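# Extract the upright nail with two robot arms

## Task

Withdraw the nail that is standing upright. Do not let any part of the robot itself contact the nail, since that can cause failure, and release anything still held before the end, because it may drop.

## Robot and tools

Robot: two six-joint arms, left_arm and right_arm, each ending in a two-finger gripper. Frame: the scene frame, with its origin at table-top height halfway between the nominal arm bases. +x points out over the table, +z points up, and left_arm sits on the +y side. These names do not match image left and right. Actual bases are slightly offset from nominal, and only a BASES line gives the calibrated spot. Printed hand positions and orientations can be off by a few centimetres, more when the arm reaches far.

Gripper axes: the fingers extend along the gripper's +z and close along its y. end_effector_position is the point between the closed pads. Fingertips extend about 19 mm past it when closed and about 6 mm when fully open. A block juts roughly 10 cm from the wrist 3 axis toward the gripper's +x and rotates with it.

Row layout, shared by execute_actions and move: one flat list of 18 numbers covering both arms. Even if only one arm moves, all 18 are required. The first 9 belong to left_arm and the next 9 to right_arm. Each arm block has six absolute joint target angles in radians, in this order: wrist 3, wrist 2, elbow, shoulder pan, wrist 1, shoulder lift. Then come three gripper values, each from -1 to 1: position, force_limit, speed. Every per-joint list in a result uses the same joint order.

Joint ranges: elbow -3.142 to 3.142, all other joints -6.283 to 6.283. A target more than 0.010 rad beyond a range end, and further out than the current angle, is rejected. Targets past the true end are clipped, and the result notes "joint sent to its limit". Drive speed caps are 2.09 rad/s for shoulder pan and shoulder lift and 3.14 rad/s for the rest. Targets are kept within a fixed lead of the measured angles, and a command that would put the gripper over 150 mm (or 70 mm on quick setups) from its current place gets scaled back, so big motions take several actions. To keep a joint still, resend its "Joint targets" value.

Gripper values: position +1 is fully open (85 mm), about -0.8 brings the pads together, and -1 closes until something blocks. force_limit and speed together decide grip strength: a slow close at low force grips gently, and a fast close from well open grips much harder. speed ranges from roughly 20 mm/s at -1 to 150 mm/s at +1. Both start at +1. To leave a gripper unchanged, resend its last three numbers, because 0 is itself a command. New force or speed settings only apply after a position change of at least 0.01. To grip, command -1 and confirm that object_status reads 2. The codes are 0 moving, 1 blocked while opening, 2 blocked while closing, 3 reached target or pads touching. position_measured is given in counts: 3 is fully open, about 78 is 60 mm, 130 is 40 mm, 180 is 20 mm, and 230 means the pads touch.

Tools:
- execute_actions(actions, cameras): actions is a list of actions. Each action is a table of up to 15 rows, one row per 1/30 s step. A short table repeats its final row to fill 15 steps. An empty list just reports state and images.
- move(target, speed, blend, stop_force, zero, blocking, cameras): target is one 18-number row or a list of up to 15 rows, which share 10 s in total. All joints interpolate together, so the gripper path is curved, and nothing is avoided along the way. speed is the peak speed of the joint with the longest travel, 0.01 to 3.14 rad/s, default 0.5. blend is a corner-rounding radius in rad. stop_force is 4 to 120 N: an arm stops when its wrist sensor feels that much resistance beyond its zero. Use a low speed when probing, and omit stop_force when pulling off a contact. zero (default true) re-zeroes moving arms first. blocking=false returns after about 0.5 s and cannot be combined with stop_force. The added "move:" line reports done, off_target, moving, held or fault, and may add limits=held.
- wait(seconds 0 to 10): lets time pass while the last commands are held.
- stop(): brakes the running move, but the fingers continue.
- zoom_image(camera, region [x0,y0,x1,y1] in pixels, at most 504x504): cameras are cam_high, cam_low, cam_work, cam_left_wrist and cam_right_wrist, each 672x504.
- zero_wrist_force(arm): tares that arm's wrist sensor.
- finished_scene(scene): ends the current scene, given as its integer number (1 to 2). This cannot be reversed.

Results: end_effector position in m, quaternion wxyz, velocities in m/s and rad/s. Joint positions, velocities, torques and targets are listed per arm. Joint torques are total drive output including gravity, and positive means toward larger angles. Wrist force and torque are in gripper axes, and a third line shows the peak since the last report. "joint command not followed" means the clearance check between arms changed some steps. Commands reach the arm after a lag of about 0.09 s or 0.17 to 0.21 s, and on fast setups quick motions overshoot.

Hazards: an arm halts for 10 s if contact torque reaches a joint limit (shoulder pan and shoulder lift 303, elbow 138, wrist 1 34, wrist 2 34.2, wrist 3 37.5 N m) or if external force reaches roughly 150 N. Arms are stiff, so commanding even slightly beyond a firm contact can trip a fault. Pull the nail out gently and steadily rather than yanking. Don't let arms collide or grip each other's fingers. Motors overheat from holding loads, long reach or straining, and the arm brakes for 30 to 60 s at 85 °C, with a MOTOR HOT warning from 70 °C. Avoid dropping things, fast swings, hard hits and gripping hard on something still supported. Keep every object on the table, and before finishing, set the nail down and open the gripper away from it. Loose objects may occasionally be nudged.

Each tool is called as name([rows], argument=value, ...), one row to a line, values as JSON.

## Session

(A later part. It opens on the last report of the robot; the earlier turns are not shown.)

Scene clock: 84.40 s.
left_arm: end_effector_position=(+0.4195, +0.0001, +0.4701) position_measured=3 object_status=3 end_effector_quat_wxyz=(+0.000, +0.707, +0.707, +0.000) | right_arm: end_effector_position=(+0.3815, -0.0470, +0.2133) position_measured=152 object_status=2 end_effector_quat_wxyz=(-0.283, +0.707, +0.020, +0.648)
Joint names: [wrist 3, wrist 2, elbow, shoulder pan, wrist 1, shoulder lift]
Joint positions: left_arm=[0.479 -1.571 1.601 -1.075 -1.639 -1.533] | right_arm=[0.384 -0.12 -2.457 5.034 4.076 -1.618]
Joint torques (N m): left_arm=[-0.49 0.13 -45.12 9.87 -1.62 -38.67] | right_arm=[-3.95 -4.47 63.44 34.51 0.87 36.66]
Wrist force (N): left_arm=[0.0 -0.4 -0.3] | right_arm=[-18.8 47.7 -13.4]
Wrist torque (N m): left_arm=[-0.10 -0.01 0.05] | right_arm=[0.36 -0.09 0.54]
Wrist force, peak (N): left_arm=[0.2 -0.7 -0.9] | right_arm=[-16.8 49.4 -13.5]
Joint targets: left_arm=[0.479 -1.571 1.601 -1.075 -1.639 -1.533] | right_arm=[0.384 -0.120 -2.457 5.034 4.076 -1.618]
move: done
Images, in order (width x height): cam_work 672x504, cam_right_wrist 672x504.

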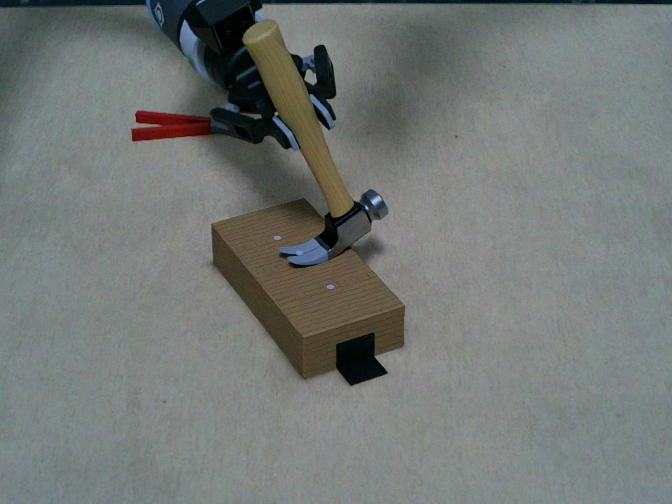

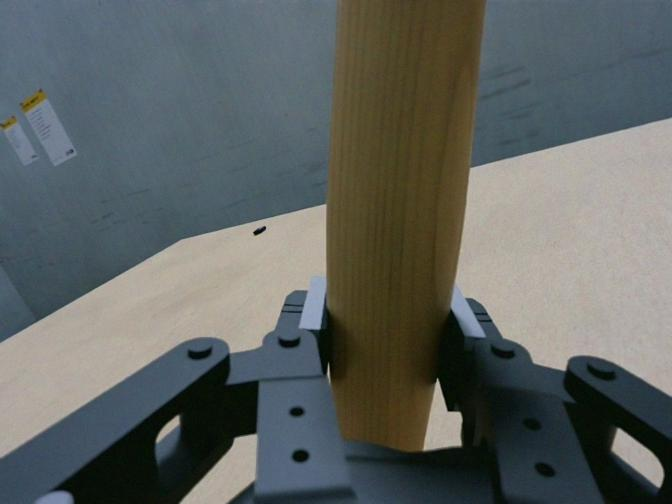

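move(target=[0.4791,-1.571,1.6008,-1.0747,-1.6389,-1.5327,1,1,1,0.2967,-0.1159,-2.4386,5.0381,4.0719,-1.6333,-1,1,-0.1], speed=0.02, stop_force=50, cameras=["cam_work","cam_right_wrist"])

zoom_image(camera="cam_work", region=[260, 210, 360, 285])

Scene clock: 89.90 s.
left_arm: end_effector_position=(+0.4195, +0.0001, +0.4701) position_measured=3 object_status=3 end_effector_quat_wxyz=(+0.000, +0.707, +0.707, +0.000) | right_arm: end_effector_position=(+0.3765, -0.0364, +0.2141) position_measured=152 object_status=2 end_effector_quat_wxyz=(-0.255, +0.705, +0.051, +0.660)
Joint names: [wrist 3, wrist 2, elbow, shoulder pan, wrist 1, shoulder lift]
Joint positions: left_arm=[0.479 -1.571 1.601 -1.075 -1.639 -1.533] | right_arm=[0.297 -0.116 -2.439 5.038 4.072 -1.633]
Joint torques (N m): left_arm=[-0.42 0.42 -44.13 11.95 -1.63 -40.56] | right_arm=[-3.87 -6.27 63.47 38.66 1.41 32.66]
Wrist force (N): left_arm=[0.1 -0.5 -0.4] | right_arm=[-7.2 50.4 -15.1]
Wrist torque (N m): left_arm=[-0.11 -0.03 0.05] | right_arm=[0.27 -0.13 0.67]
Wrist force, peak (N): left_arm=[0.1 -0.7 -0.7] | right_arm=[-7.1 50.8 -14.9]
Joint targets: left_arm=[0.479 -1.571 1.601 -1.075 -1.639 -1.533] | right_arm=[0.297 -0.116 -2.439 5.038 4.072 -1.633]
move: done
Images, in order (width x height): cam_work 672x504, cam_right_wrist 672x504.

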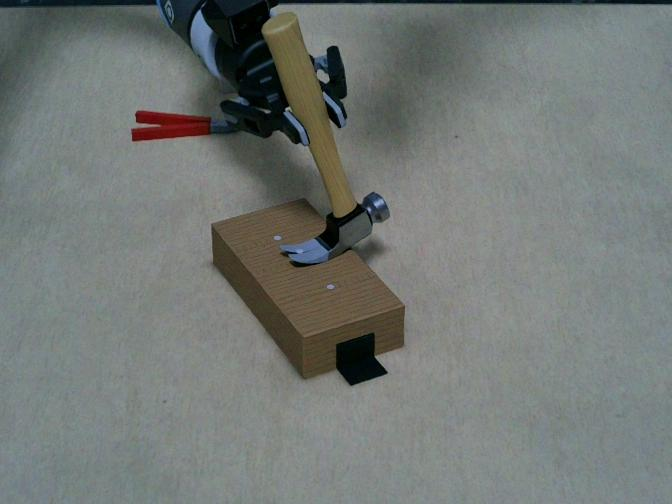

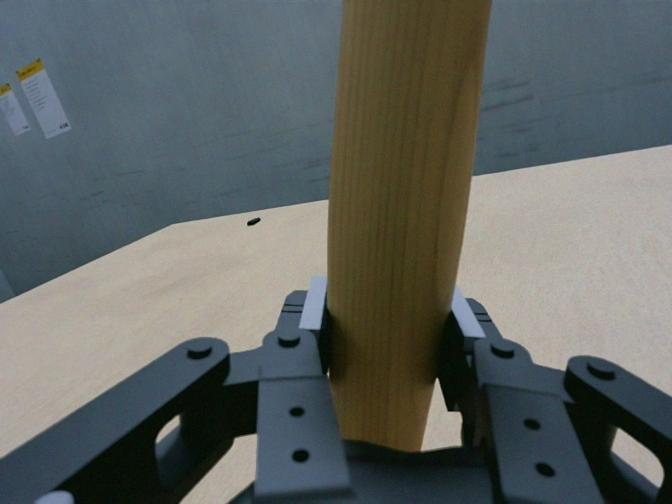

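Scaled by 5.040 from the camera's 672x504 image, which has a finer 960x720 frame.

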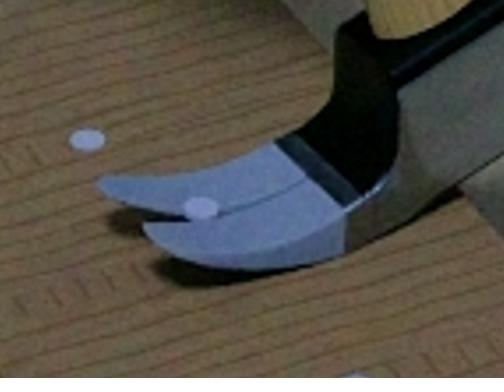

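move(target=[0.4791,-1.571,1.6008,-1.0747,-1.6389,-1.5327,1,1,1,0.2094,-0.1126,-2.4199,5.0414,4.0683,-1.6484,-1,1,-0.1], speed=0.02, stop_force=45, cameras=["cam_work"])

zoom_image(camera="cam_work", region=[260, 210, 360, 285])

Scene clock: 95.47 s.
left_arm: end_effector_position=(+0.4195, +0.0001, +0.4701) position_measured=3 object_status=3 end_effector_quat_wxyz=(+0.000, +0.707, +0.707, +0.000) | right_arm: end_effector_position=(+0.3716, -0.0260, +0.2147) position_measured=152 object_status=2 end_effector_quat_wxyz=(-0.225, +0.702, +0.081, +0.670)
Joint names: [wrist 3, wrist 2, elbow, shoulder pan, wrist 1, shoulder lift]
Joint positions: left_arm=[0.479 -1.571 1.601 -1.075 -1.639 -1.533] | right_arm=[0.209 -0.113 -2.42 5.041 4.068 -1.648]
Joint torques (N m): left_arm=[-0.73 0.13 -42.8 8.01 -2.26 -41.1] | right_arm=[-4.4 -7.37 66.13 45.64 1.42 33.52]
Wrist force (N): left_arm=[0.0 -0.4 -0.7] | right_arm=[-13.4 54.9 -4.7]
Wrist torque (N m): left_arm=[-0.10 -0.01 0.05] | right_arm=[0.26 -0.03 0.92]
Wrist force, peak (N): left_arm=[0.0 -0.8 -0.9] | right_arm=[-11.1 56.8 -5.2]
Joint targets: left_arm=[0.479 -1.571 1.601 -1.075 -1.639 -1.533] | right_arm=[0.209 -0.113 -2.420 5.041 4.068 -1.648]
move: done
Images, in order (width x height): cam_work 672x504.

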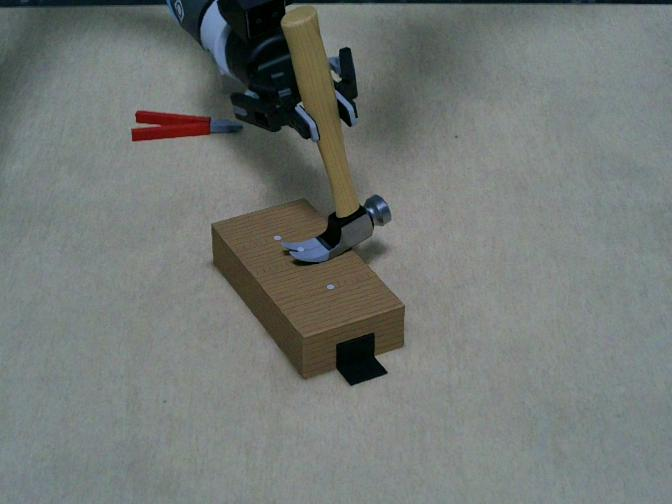

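Scaled by 5.040 from the camera's 672x504 image, which has a finer 960x720 frame.

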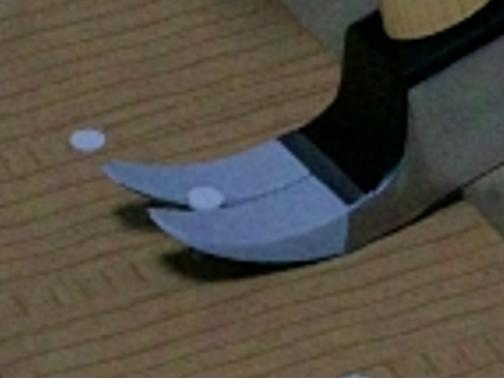

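Going well. Continue.

move(target=[0.4791,-1.571,1.6008,-1.0747,-1.6389,-1.5327,1,1,1,0.1222,-0.1096,-2.4024,5.0444,4.0672,-1.6648,-1,1,-0.1], speed=0.02, stop_force=45, cameras=["cam_work"])

zoom_image(camera="cam_work", region=[260, 210, 360, 285])

Scene clock: 100.67 s.
left_arm: end_effector_position=(+0.4195, +0.0001, +0.4701) position_measured=3 object_status=3 end_effector_quat_wxyz=(+0.000, +0.707, +0.707, +0.000) | right_arm: end_effector_position=(+0.3669, -0.0159, +0.2142) position_measured=152 object_status=2 end_effector_quat_wxyz=(-0.196, +0.698, +0.112, +0.679)
Joint names: [wrist 3, wrist 2, elbow, shoulder pan, wrist 1, shoulder lift]
Joint positions: left_arm=[0.479 -1.571 1.601 -1.075 -1.639 -1.533] | right_arm=[0.122 -0.11 -2.402 5.044 4.067 -1.665]
Joint torques (N m): left_arm=[-0.01 -0.25 -45.41 9.16 -1.7 -39.87] | right_arm=[-3.8 -5.41 49.03 40.6 0.2 19.13]
Wrist force (N): left_arm=[0.2 -0.4 -0.4] | right_arm=[16.8 40.6 -3.0]
Wrist torque (N m): left_arm=[-0.10 -0.05 0.05] | right_arm=[0.26 -0.22 0.69]
Wrist force, peak (N): left_arm=[0.2 -0.8 -0.7] | right_arm=[-13.6 55.0 -5.0]
Joint targets: left_arm=[0.479 -1.571 1.601 -1.075 -1.639 -1.533] | right_arm=[0.122 -0.110 -2.402 5.044 4.067 -1.665]
move: done
Images, in order (width x height): cam_work 672x504.

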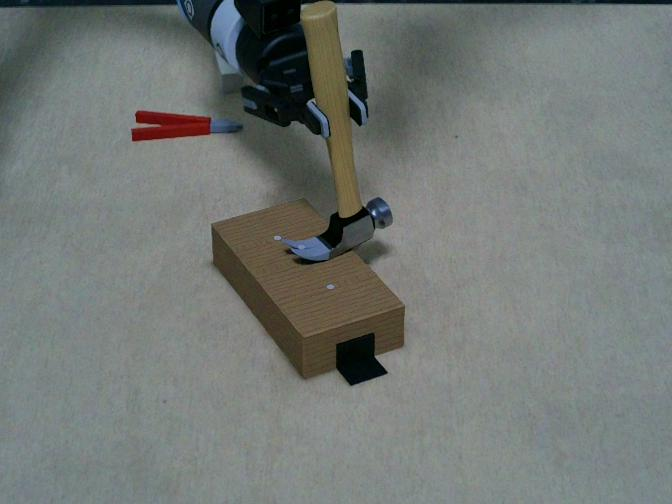

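Scaled by 5.040 from the camera's 672x504 image, which has a finer 960x720 frame.

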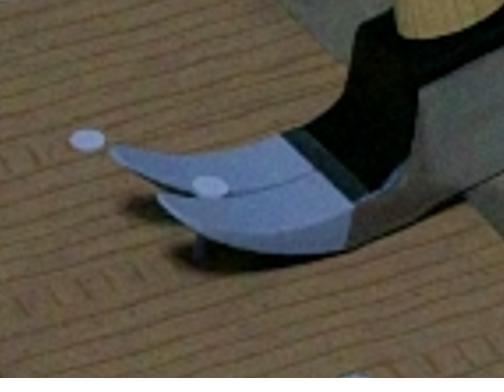

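move(target=[0.4791,-1.571,1.6008,-1.0747,-1.6389,-1.5327,1,1,1,0.0349,-0.1068,-2.3857,5.0472,4.0672,-1.6815,-1,1,-0.1], speed=0.02, stop_force=45, cameras=["cam_work"])

zoom_image(camera="cam_work", region=[260, 210, 360, 285])

Scene clock: 106.57 s.
left_arm: end_effector_position=(+0.4195, +0.0001, +0.4701) position_measured=3 object_status=3 end_effector_quat_wxyz=(+0.000, +0.707, +0.707, +0.000) | right_arm: end_effector_position=(+0.3624, -0.0062, +0.2131) position_measured=152 object_status=2 end_effector_quat_wxyz=(-0.166, +0.693, +0.142, +0.687)
Joint names: [wrist 3, wrist 2, elbow, shoulder pan, wrist 1, shoulder lift]
Joint positions: left_arm=[0.479 -1.571 1.601 -1.075 -1.639 -1.533] | right_arm=[0.035 -0.107 -2.386 5.047 4.067 -1.682]
Joint torques (N m): left_arm=[-0.3 0.33 -45.82 9.94 -2.07 -43.59] | right_arm=[-3.84 -0.93 31.89 31.17 0.76 16.76]
Wrist force (N): left_arm=[0.4 -0.5 -0.7] | right_arm=[25.2 20.4 1.2]
Wrist torque (N m): left_arm=[-0.11 -0.08 0.05] | right_arm=[0.26 -0.12 0.78]
Wrist force, peak (N): left_arm=[0.2 -0.9 -0.7] | right_arm=[24.7 38.5 -2.4]
Joint targets: left_arm=[0.479 -1.571 1.601 -1.075 -1.639 -1.533] | right_arm=[0.035 -0.107 -2.386 5.047 4.067 -1.681]
move: done
Images, in order (width x height): cam_work 672x504.

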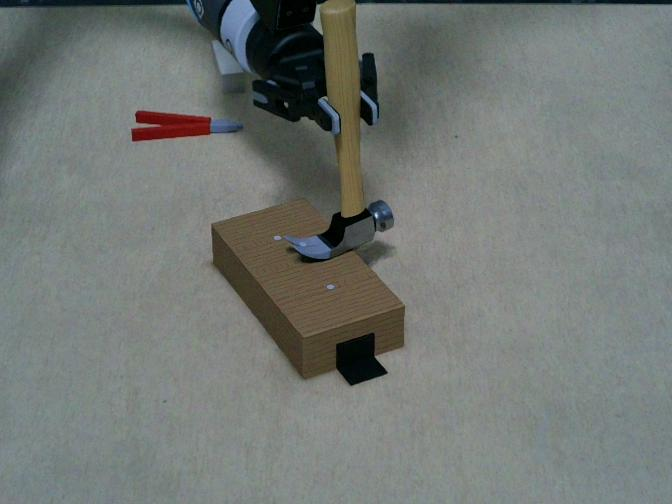

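Scaled by 5.040 from the camera's 672x504 image, which has a finer 960x720 frame.

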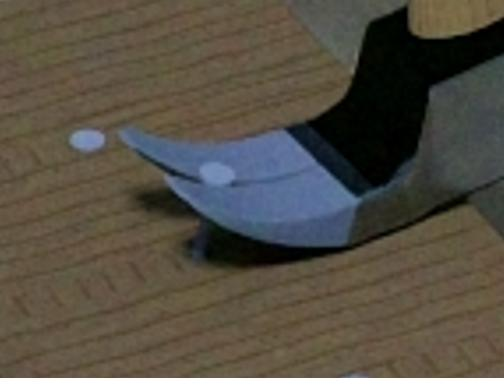

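move(target=[0.4791,-1.571,1.6008,-1.0747,-1.6389,-1.5327,1,1,1,-0.0524,-0.1040,-2.3696,5.0500,4.0674,-1.6978,-1,1,-0.1], speed=0.02, stop_force=45, cameras=["cam_work"])

zoom_image(camera="cam_work", region=[260, 210, 360, 285])

Scene clock: 113.40 s.
left_arm: end_effector_position=(+0.4195, +0.0001, +0.4701) position_measured=3 object_status=3 end_effector_quat_wxyz=(+0.000, +0.707, +0.707, +0.000) | right_arm: end_effector_position=(+0.3579, +0.0031, +0.2119) position_measured=152 object_status=2 end_effector_quat_wxyz=(-0.136, +0.686, +0.172, +0.694)
Joint names: [wrist 3, wrist 2, elbow, shoulder pan, wrist 1, shoulder lift]
Joint positions: left_arm=[0.479 -1.571 1.601 -1.075 -1.639 -1.533] | right_arm=[-0.052 -0.104 -2.37 5.05 4.067 -1.698]
Joint torques (N m): left_arm=[0.2 0.37 -45.59 7.28 -2.18 -40.81] | right_arm=[-3.26 3.42 27.39 19.55 3.36 27.08]
Wrist force (N): left_arm=[0.2 -0.5 -0.3] | right_arm=[7.7 -0.9 1.8]
Wrist torque (N m): left_arm=[-0.10 -0.04 0.05] | right_arm=[0.25 -0.27 0.08]
Wrist force, peak (N): left_arm=[0.2 -0.6 -0.9] | right_arm=[28.4 20.5 1.1]
Joint targets: left_arm=[0.479 -1.571 1.601 -1.075 -1.639 -1.533] | right_arm=[-0.052 -0.104 -2.370 5.050 4.067 -1.698]
move: done
Images, in order (width x height): cam_work 672x504.

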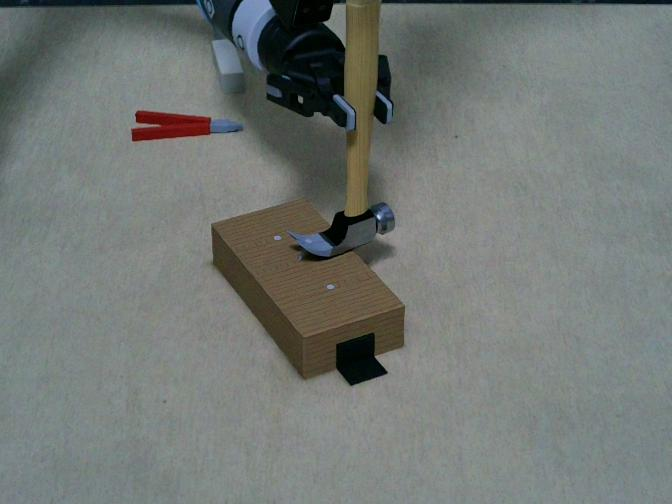

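Scaled by 5.040 from the camera's 672x504 image, which has a finer 960x720 frame.

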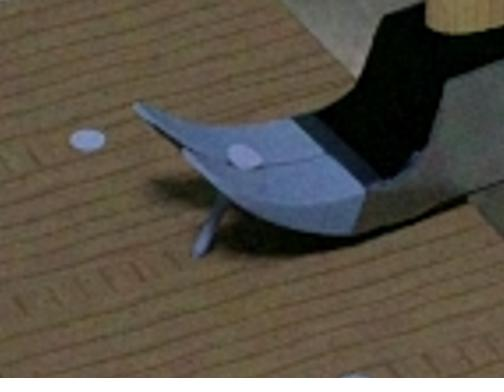

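move(target=[0.4791,-1.571,1.6008,-1.0747,-1.6389,-1.5327,1,1,1,-0.0524,-0.1040,-2.3494,5.0500,3.9929,-1.6435,-1,1,-0.1], speed=0.03, stop_force=45, cameras=["cam_work","cam_left_wrist"])

zoom_image(camera="cam_work", region=[250, 170, 390, 275])

Scene clock: 117.37 s.
left_arm: end_effector_position=(+0.4195, +0.0001, +0.4701) position_measured=3 object_status=3 end_effector_quat_wxyz=(+0.000, +0.707, +0.707, +0.000) | right_arm: end_effector_position=(+0.3579, +0.0031, +0.2420) position_measured=152 object_status=2 end_effector_quat_wxyz=(-0.136, +0.686, +0.172, +0.694)
Joint names: [wrist 3, wrist 2, elbow, shoulder pan, wrist 1, shoulder lift]
Joint positions: left_arm=[0.479 -1.571 1.601 -1.075 -1.639 -1.533] | right_arm=[-0.052 -0.104 -2.349 5.05 3.993 -1.643]
Joint torques (N m): left_arm=[0.06 0.07 -45.07 9.38 -2.44 -41.76] | right_arm=[-1.96 3.4 35.17 16.83 -3 55.51]
Wrist force (N): left_arm=[0.2 -0.4 -0.5] | right_arm=[-3.8 -0.3 1.8]
Wrist torque (N m): left_arm=[-0.10 -0.03 0.05] | right_arm=[0.22 -0.22 -0.03]
Wrist force, peak (N): left_arm=[0.1 -0.9 -0.6] | right_arm=[7.6 -0.9 2.1]
Joint targets: left_arm=[0.479 -1.571 1.601 -1.075 -1.639 -1.533] | right_arm=[-0.052 -0.104 -2.349 5.050 3.993 -1.643]
move: done
Images, in order (width x height): cam_work 672x504, cam_left_wrist 672x504.

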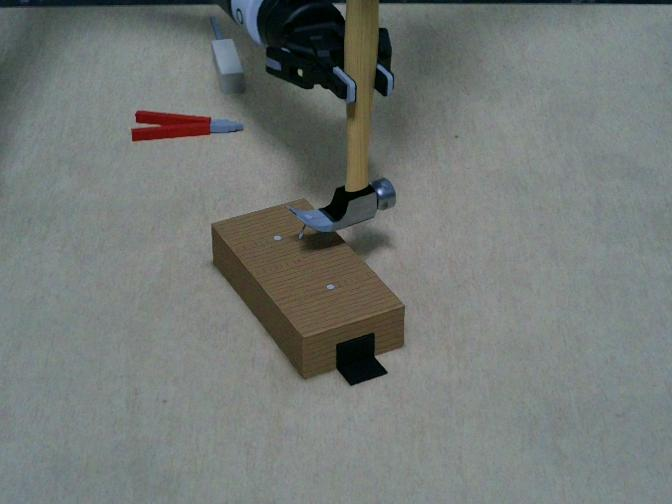

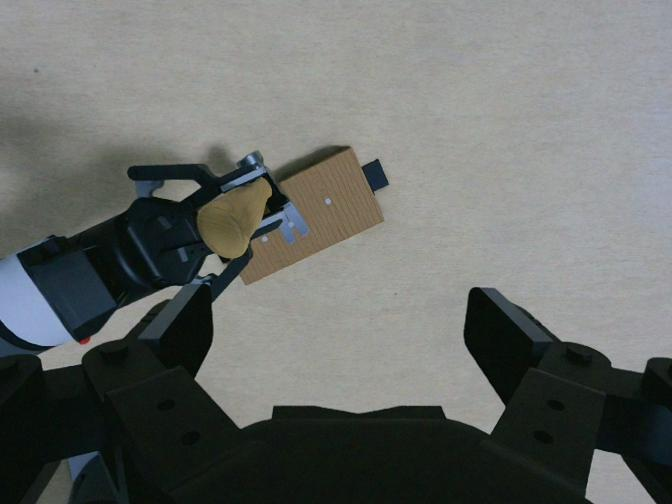

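Scaled by 3.600 from the camera's 672x504 image, which has a finer 960x720 frame.

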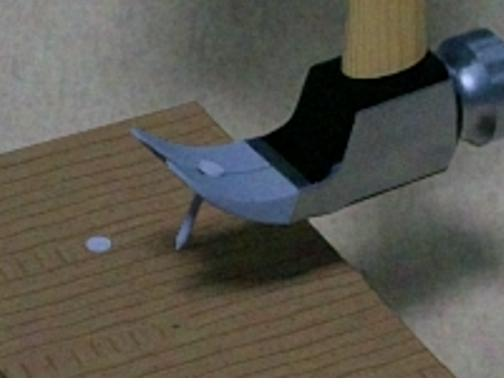

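move([
  [0.4791,-1.571,1.3624,-1.0747,-1.4105,-1.5227,1,1,1,-0.0524,-0.1040,-2.3494,5.0500,3.9929,-1.6435,-1,1,-0.1],
  [0.4791,-1.571,1.3624,-1.0747,-1.4105,-1.5227,1,1,1,0.0,-0.2308,-1.8535,4.9232,3.8164,-1.9629,-1,1,-0.1],
  [0.4791,-1.571,1.3624,-1.0747,-1.4105,-1.5227,1,1,1,0.0,-0.2308,-1.9029,4.9232,3.9898,-2.0869,-1,1,-0.1],
], speed=[0.3,0.2,0.2], cameras=["cam_work","cam_low","cam_high"])

zoom_image(camera="cam_low", region=[320, 60, 470, 200])

Scene clock: 123.13 s.
left_arm: end_effector_position=(+0.4196, +0.0000, +0.6000) position_measured=3 object_status=3 end_effector_quat_wxyz=(+0.000, +0.707, +0.707, +0.000) | right_arm: end_effector_position=(+0.3615, +0.2498, +0.1651) position_measured=152 object_status=2 end_effector_quat_wxyz=(-0.154, +0.690, +0.154, +0.690)
Joint names: [wrist 3, wrist 2, elbow, shoulder pan, wrist 1, shoulder lift]
Joint positions: left_arm=[0.479 -1.571 1.362 -1.075 -1.41 -1.523] | right_arm=[0 -0.231 -1.903 4.923 3.99 -2.087]
Joint torques (N m): left_arm=[-0.08 -0.1 -47.57 10.29 -2.69 -49.76] | right_arm=[3.25 -2.38 23.09 -17.41 5.72 72.04]
Wrist force (N): left_arm=[-0.3 -0.8 -0.6] | right_arm=[-4.8 0.4 1.5]
Wrist torque (N m): left_arm=[-0.17 0.00 0.06] | right_arm=[0.38 -0.05 -0.03]
Wrist force, peak (N): left_arm=[-0.2 -1.0 -3.1] | right_arm=[-6.4 0.9 1.2]
Joint targets: left_arm=[0.479 -1.571 1.362 -1.075 -1.411 -1.523] | right_arm=[0.000 -0.231 -1.903 4.923 3.990 -2.087]
move: done
Images, in order (width x height): cam_high 672x504, cam_low 672x504, cam_work 672x504.

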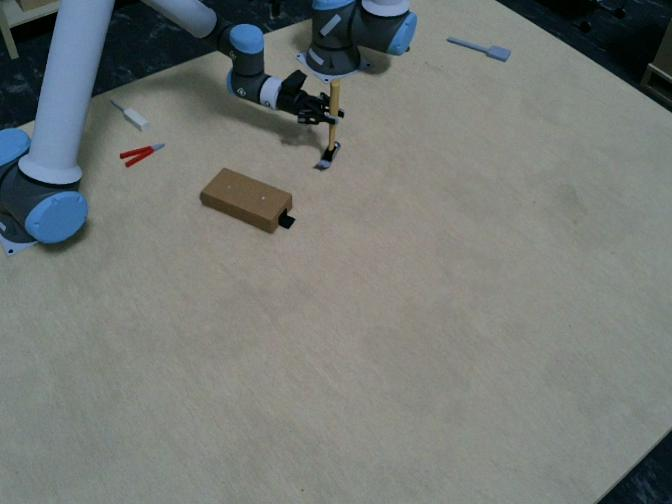

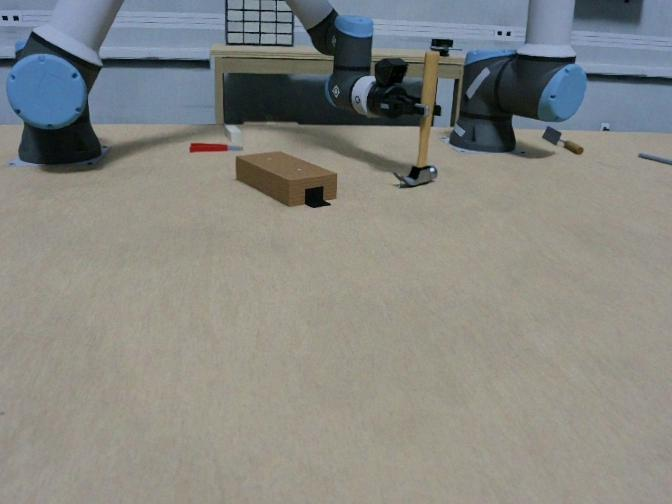

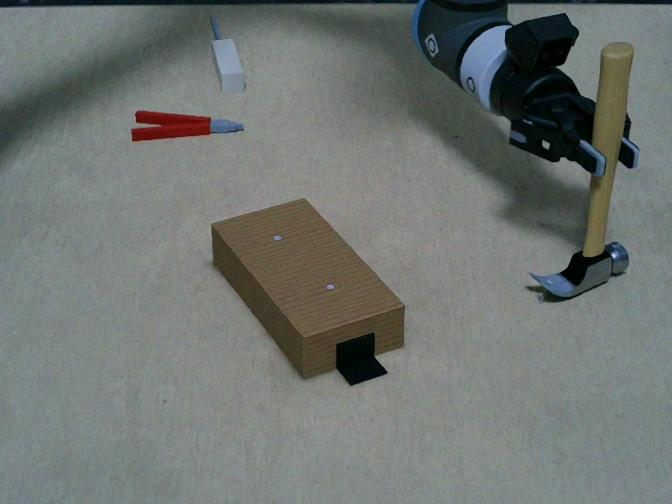

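Scaled by 3.360 from the camera's 672x504 image, which has a finer 960x720 frame.

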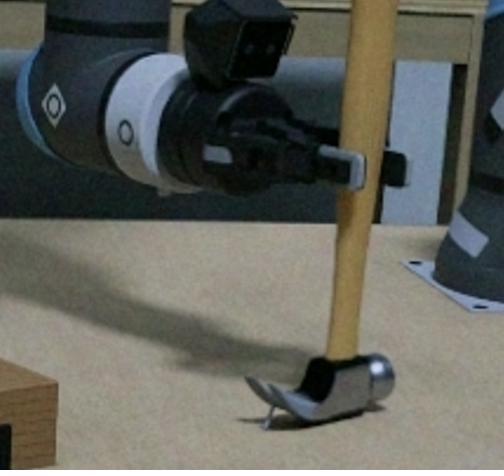

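move([
  [0.4791,-1.571,1.3624,-1.0747,-1.4105,-1.5227,1,1,1,0.5513,-0.3255,-1.7243,4.8785,3.3010,-2.1521,-1,1,-0.1],
  [0.4791,-1.571,1.3624,-1.0747,-1.4105,-1.5227,1,1,1,0.8910,-0.6390,-1.5203,4.7695,2.7396,-2.2147,-1,1,-0.1],
  [0.4791,-1.571,1.3624,-1.0747,-1.4105,-1.5227,1,1,1,0.9414,-1.1343,-1.1972,4.5909,2.2949,-2.3697,-1,1,-0.1],
], speed=0.2, blend=0.05, stop_force=30, cameras=["cam_work","cam_low","cam_high"])

zoom_image(camera="cam_low", region=[350, 60, 500, 200])

Scene clock: 134.70 s.
left_arm: end_effector_position=(+0.4196, +0.0000, +0.6000) position_measured=3 object_status=3 end_effector_quat_wxyz=(+0.000, +0.707, +0.707, +0.000) | right_arm: end_effector_position=(+0.4806, +0.3049, +0.0911) position_measured=155 object_status=2 end_effector_quat_wxyz=(-0.056, +0.943, +0.210, +0.253)
Joint names: [wrist 3, wrist 2, elbow, shoulder pan, wrist 1, shoulder lift]
Joint positions: left_arm=[0.479 -1.571 1.362 -1.075 -1.411 -1.523] | right_arm=[0.941 -1.134 -1.197 4.591 2.295 -2.37]
Joint torques (N m): left_arm=[0.13 0.02 -46.96 9.89 -8.31 -57.38] | right_arm=[3.06 -1.27 41.17 -18.07 -8.57 97.23]
Wrist force (N): left_arm=[-0.3 -0.7 -1.0] | right_arm=[-2.2 -0.9 0.8]
Wrist torque (N m): left_arm=[-0.14 0.00 0.05] | right_arm=[-0.01 0.04 0.22]
Wrist force, peak (N): left_arm=[-0.5 -1.2 -1.0] | right_arm=[22.8 -5.4 -0.3]
Joint targets: left_arm=[0.479 -1.571 1.362 -1.075 -1.411 -1.523] | right_arm=[0.941 -1.134 -1.197 4.591 2.295 -2.370]
move: done
Images, in order (width x height): cam_high 672x504, cam_low 672x504, cam_work 672x504.

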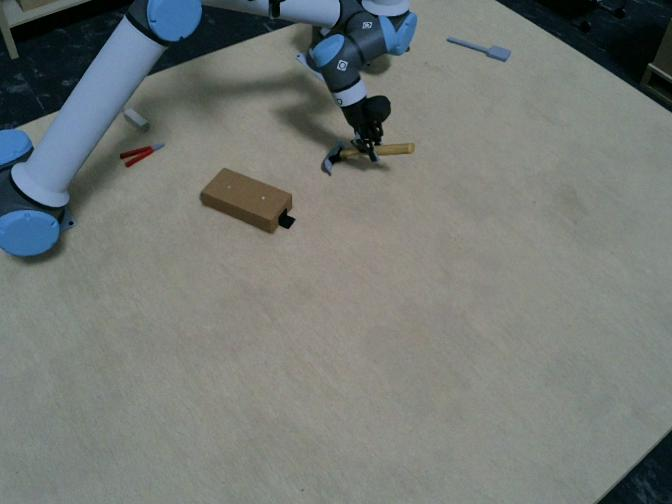

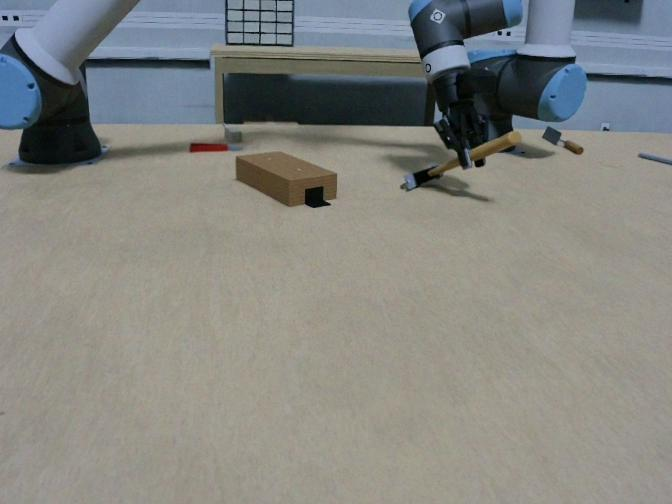

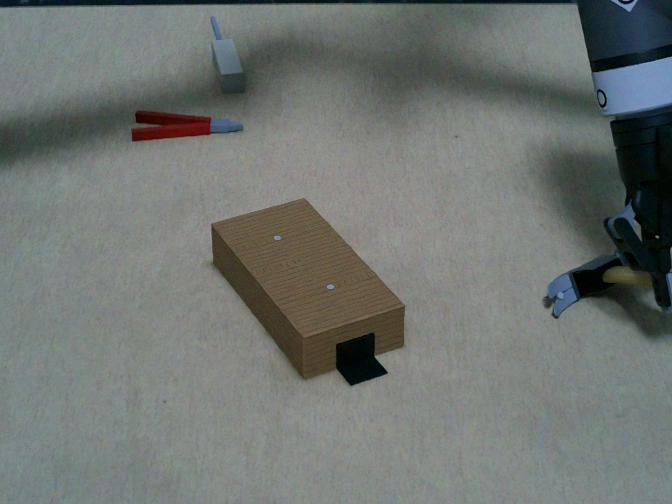

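Scaled by 3.360 from the camera's 672x504 image, which has a finer 960x720 frame.

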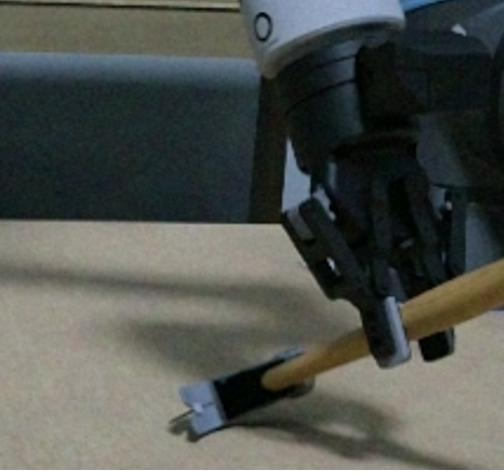

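move(target=[0.4791,-1.571,1.3624,-1.0747,-1.4105,-1.5227,1,1,1,0.8640,-1.5708,-0.7857,4.4469,1.8595,-2.6446,-1,1,-0.1], speed=0.1, stop_force=25)

Scene clock: 140.63 s.
left_arm: end_effector_position=(+0.4196, +0.0000, +0.6000) position_measured=3 object_status=3 end_effector_quat_wxyz=(+0.000, +0.707, +0.707, +0.000) | right_arm: end_effector_position=(+0.4987, +0.3135, +0.0262) position_measured=155 object_status=2 end_effector_quat_wxyz=(+0.000, +0.976, +0.218, +0.000)
Joint names: [wrist 3, wrist 2, elbow, shoulder pan, wrist 1, shoulder lift]
Joint positions: left_arm=[0.479 -1.571 1.362 -1.075 -1.411 -1.523] | right_arm=[0.864 -1.571 -0.786 4.447 1.859 -2.645]
Joint torques (N m): left_arm=[0.09 -0.45 -47.89 11.14 -8.41 -55.33] | right_arm=[-3.09 -3.18 41.57 -17.14 -10.19 113.16]
Wrist force (N): left_arm=[-0.3 -0.6 -0.9] | right_arm=[-1.3 -0.9 0.1]
Wrist torque (N m): left_arm=[-0.13 0.00 0.05] | right_arm=[-0.17 0.16 0.07]
Wrist force, peak (N): left_arm=[-0.3 -0.9 -1.1] | right_arm=[-2.2 -1.2 1.3]
Joint targets: left_arm=[0.479 -1.571 1.362 -1.075 -1.411 -1.523] | right_arm=[0.864 -1.571 -0.786 4.447 1.860 -2.645]
move: done

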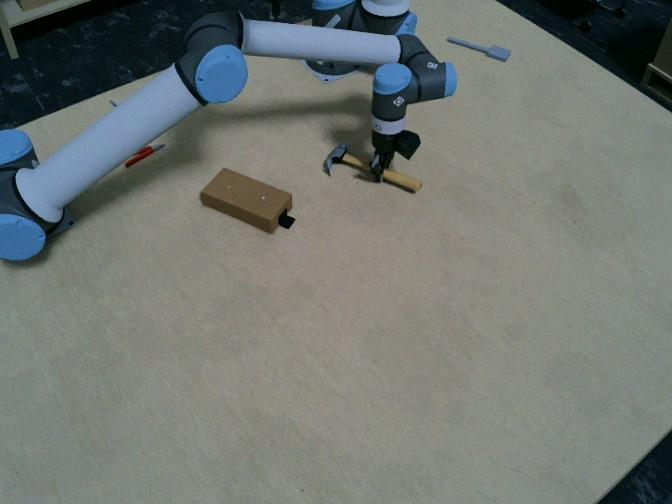

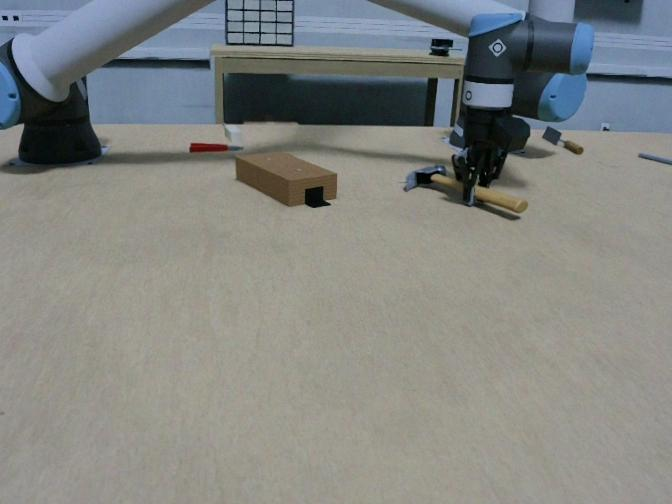

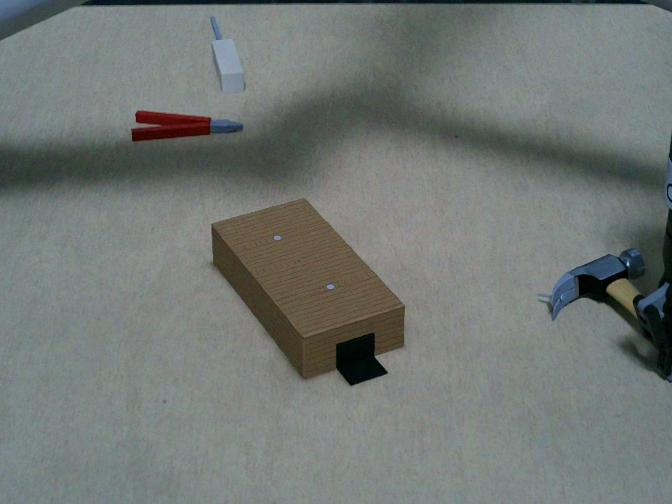

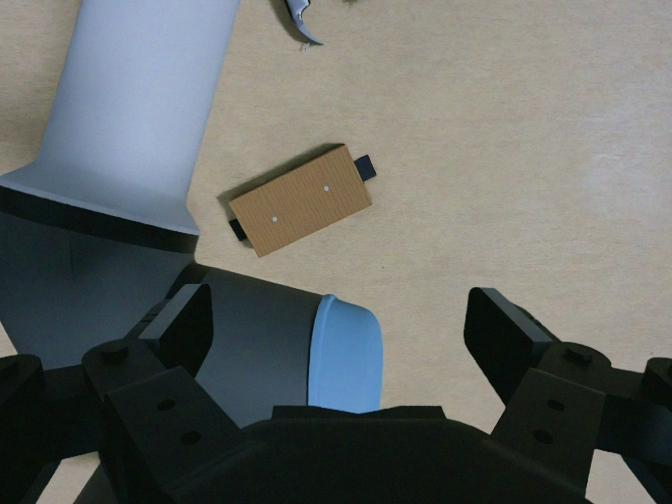

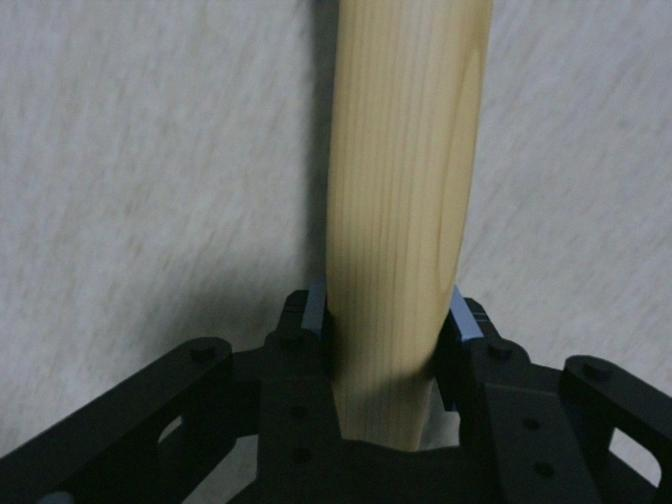

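move(target=[0.4791,-1.571,1.3624,-1.0747,-1.4105,-1.5227,1,1,1,0.8640,-1.5708,-0.7905,4.4469,1.8669,-2.6472,-1,1,-0.1], speed=0.015, stop_force=6, cameras=["cam_work"])

zoom_image(camera="cam_work", region=[500, 200, 672, 400])

Scene clock: 142.47 s.
left_arm: end_effector_position=(+0.4196, +0.0000, +0.6000) position_measured=3 object_status=3 end_effector_quat_wxyz=(+0.000, +0.707, +0.707, +0.000) | right_arm: end_effector_position=(+0.4986, +0.3131, +0.0215) position_measured=155 object_status=2 end_effector_quat_wxyz=(+0.000, +0.976, +0.218, +0.000)
Joint names: [wrist 3, wrist 2, elbow, shoulder pan, wrist 1, shoulder lift]
Joint positions: left_arm=[0.479 -1.571 1.362 -1.075 -1.411 -1.523] | right_arm=[0.864 -1.571 -0.79 4.447 1.866 -2.647]
Joint torques (N m): left_arm=[0.55 0.2 -47.46 7.31 -7.91 -55.99] | right_arm=[-3.02 -1.59 35.53 -17.63 -7.59 122.01]
Wrist force (N): left_arm=[-0.4 -0.7 -0.7] | right_arm=[-0.8 -0.6 -14.4]
Wrist torque (N m): left_arm=[-0.16 0.01 0.05] | right_arm=[-0.05 -0.06 0.04]
Wrist force, peak (N): left_arm=[-0.3 -0.9 -1.1] | right_arm=[-0.7 -1.0 -22.6]
Joint targets: left_arm=[0.479 -1.571 1.362 -1.075 -1.411 -1.523] | right_arm=[0.864 -1.571 -0.790 4.447 1.866 -2.647]
move: contact (right_arm)
Images, in order (width x height): cam_work 672x504.

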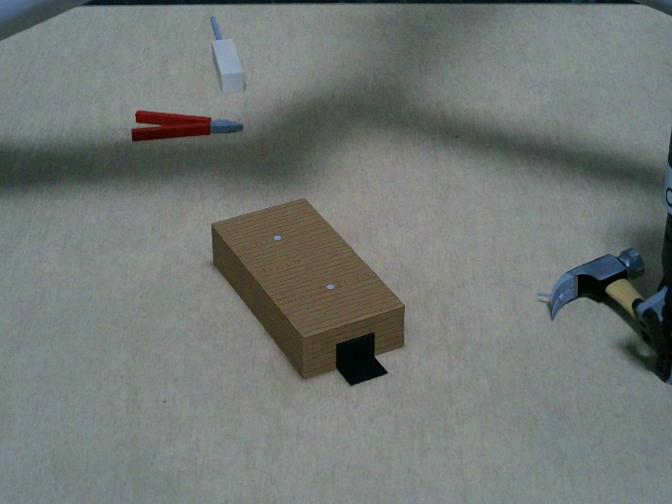

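Scaled by 2.520 from the camera's 672x504 image, which has a finer 960x720 frame.

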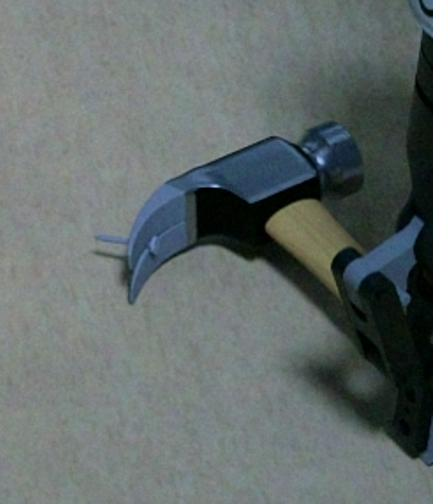

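move(target=[0.4791,-1.571,1.3624,-1.0747,-1.4105,-1.5227,1,1,1,0.8640,-1.5708,-0.7895,4.4469,1.8655,-2.6467,0.6,-1,-1], speed=0.02)

zoom_image(camera="cam_work", region=[500, 200, 672, 400])

Scene clock: 144.87 s.
left_arm: end_effector_position=(+0.4196, +0.0000, +0.6000) position_measured=3 object_status=3 end_effector_quat_wxyz=(+0.000, +0.707, +0.707, +0.000) | right_arm: end_effector_position=(+0.4986, +0.3132, +0.0218) position_measured=53 object_status=0 end_effector_quat_wxyz=(+0.000, +0.976, +0.218, +0.000)
Joint names: [wrist 3, wrist 2, elbow, shoulder pan, wrist 1, shoulder lift]
Joint positions: left_arm=[0.479 -1.571 1.362 -1.075 -1.411 -1.523] | right_arm=[0.864 -1.571 -0.789 4.447 1.865 -2.647]
Joint torques (N m): left_arm=[0.25 0.22 -50.5 6.04 -8.48 -56.69] | right_arm=[-2.57 2.23 39.84 -4.16 -9.13 137.38]
Wrist force (N): left_arm=[-0.2 -0.8 -0.8] | right_arm=[-2.5 0.1 -0.8]
Wrist torque (N m): left_arm=[-0.16 -0.03 0.05] | right_arm=[0.01 0.02 -0.01]
Wrist force, peak (N): left_arm=[-0.3 -1.2 -0.9] | right_arm=[-0.5 -0.3 -14.3]
Joint targets: left_arm=[0.479 -1.571 1.362 -1.075 -1.411 -1.523] | right_arm=[0.864 -1.571 -0.789 4.447 1.865 -2.647]
move: done

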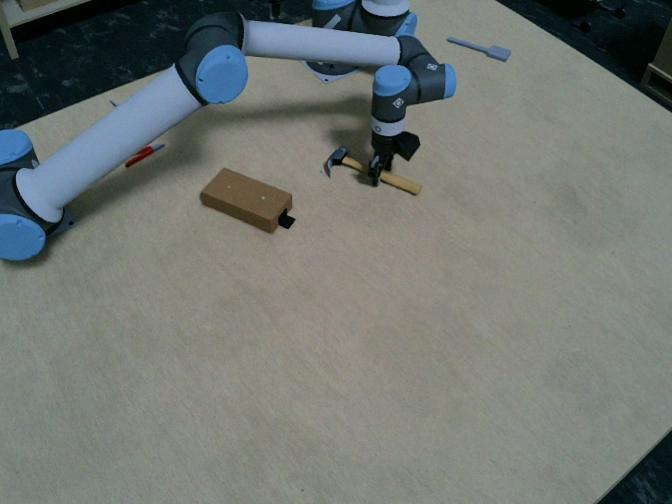

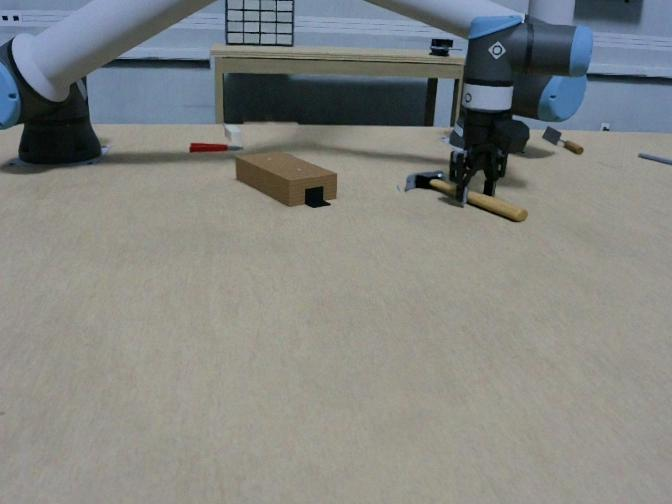

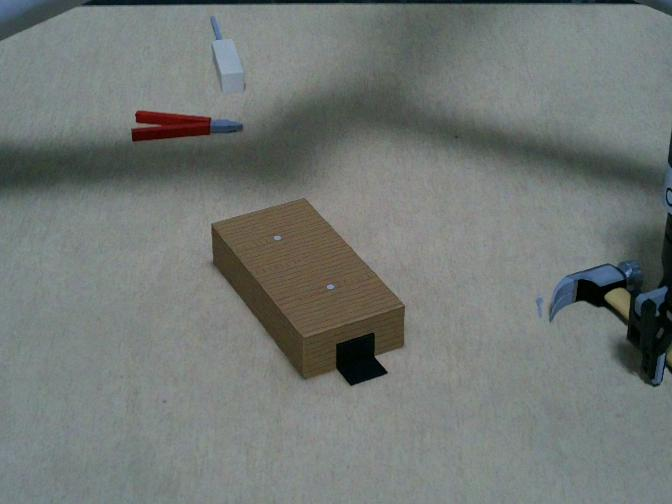

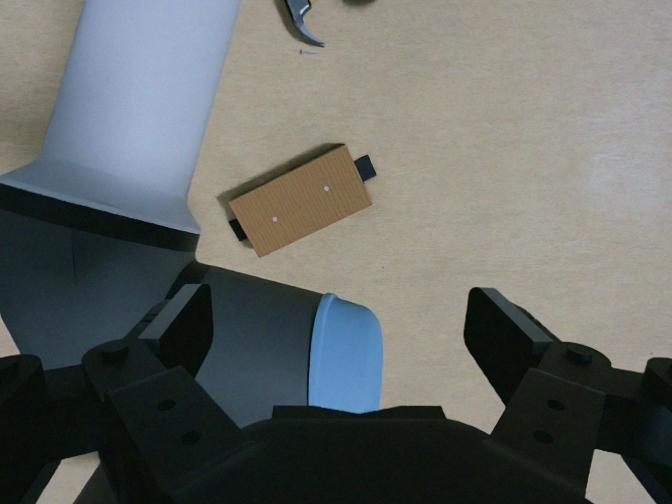

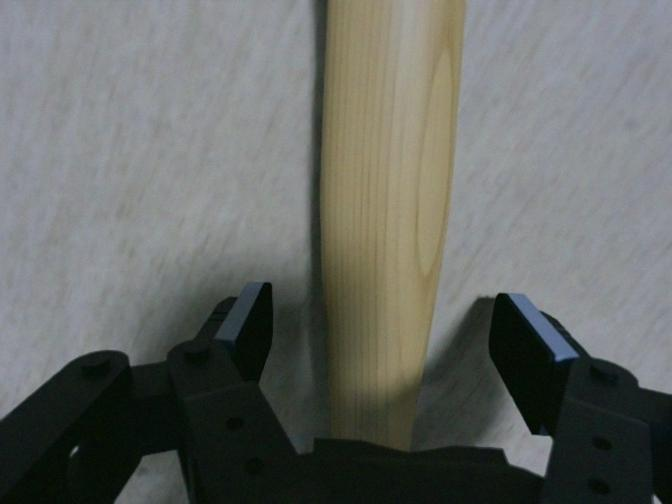

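Scaled by 2.520 from the camera's 672x504 image, which has a finer 960x720 frame.

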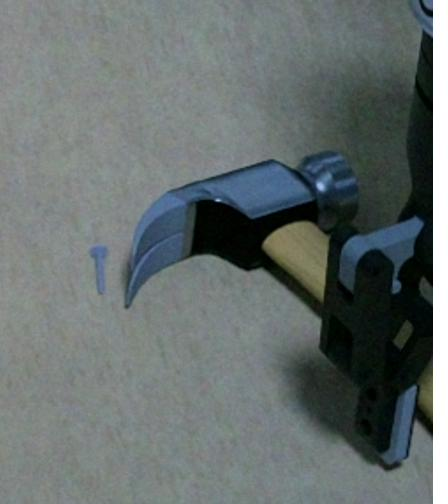

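Nail is on the table. Retreat.

move(target=[0.4791,-1.571,1.3624,-1.0747,-1.4105,-1.5227,1,1,1,0.8640,-1.5708,-0.6849,4.4469,1.6968,-2.5827,0.6,-1,-1], speed=0.15, cameras=["cam_work"])

Scene clock: 146.57 s.
left_arm: end_effector_position=(+0.4196, +0.0000, +0.6000) position_measured=3 object_status=3 end_effector_quat_wxyz=(+0.000, +0.707, +0.707, +0.000) | right_arm: end_effector_position=(+0.4987, +0.3135, +0.1497) position_measured=53 object_status=3 end_effector_quat_wxyz=(+0.000, +0.976, +0.218, +0.000)
Joint names: [wrist 3, wrist 2, elbow, shoulder pan, wrist 1, shoulder lift]
Joint positions: left_arm=[0.479 -1.571 1.362 -1.075 -1.411 -1.523] | right_arm=[0.864 -1.571 -0.685 4.447 1.697 -2.583]
Joint torques (N m): left_arm=[0.16 -0.16 -49.72 7.41 -7.69 -57.77] | right_arm=[-2.42 3.51 45.41 5.05 -9.86 136.5]
Wrist force (N): left_arm=[-0.3 -1.0 -0.6] | right_arm=[-1.6 0.5 -0.8]
Wrist torque (N m): left_arm=[-0.20 -0.01 0.05] | right_arm=[0.05 -0.05 0.03]
Wrist force, peak (N): left_arm=[-0.5 -1.0 -0.9] | right_arm=[-3.1 0.4 -1.2]
Joint targets: left_arm=[0.479 -1.571 1.362 -1.075 -1.411 -1.523] | right_arm=[0.864 -1.571 -0.685 4.447 1.697 -2.583]
move: done
Images, in order (width x height): cam_work 672x504.

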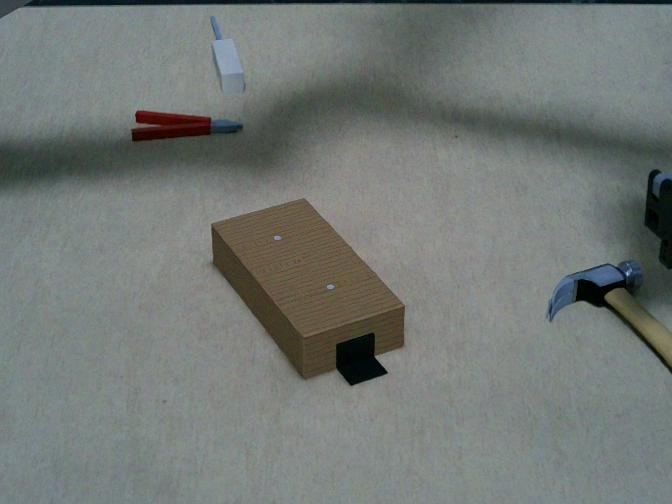

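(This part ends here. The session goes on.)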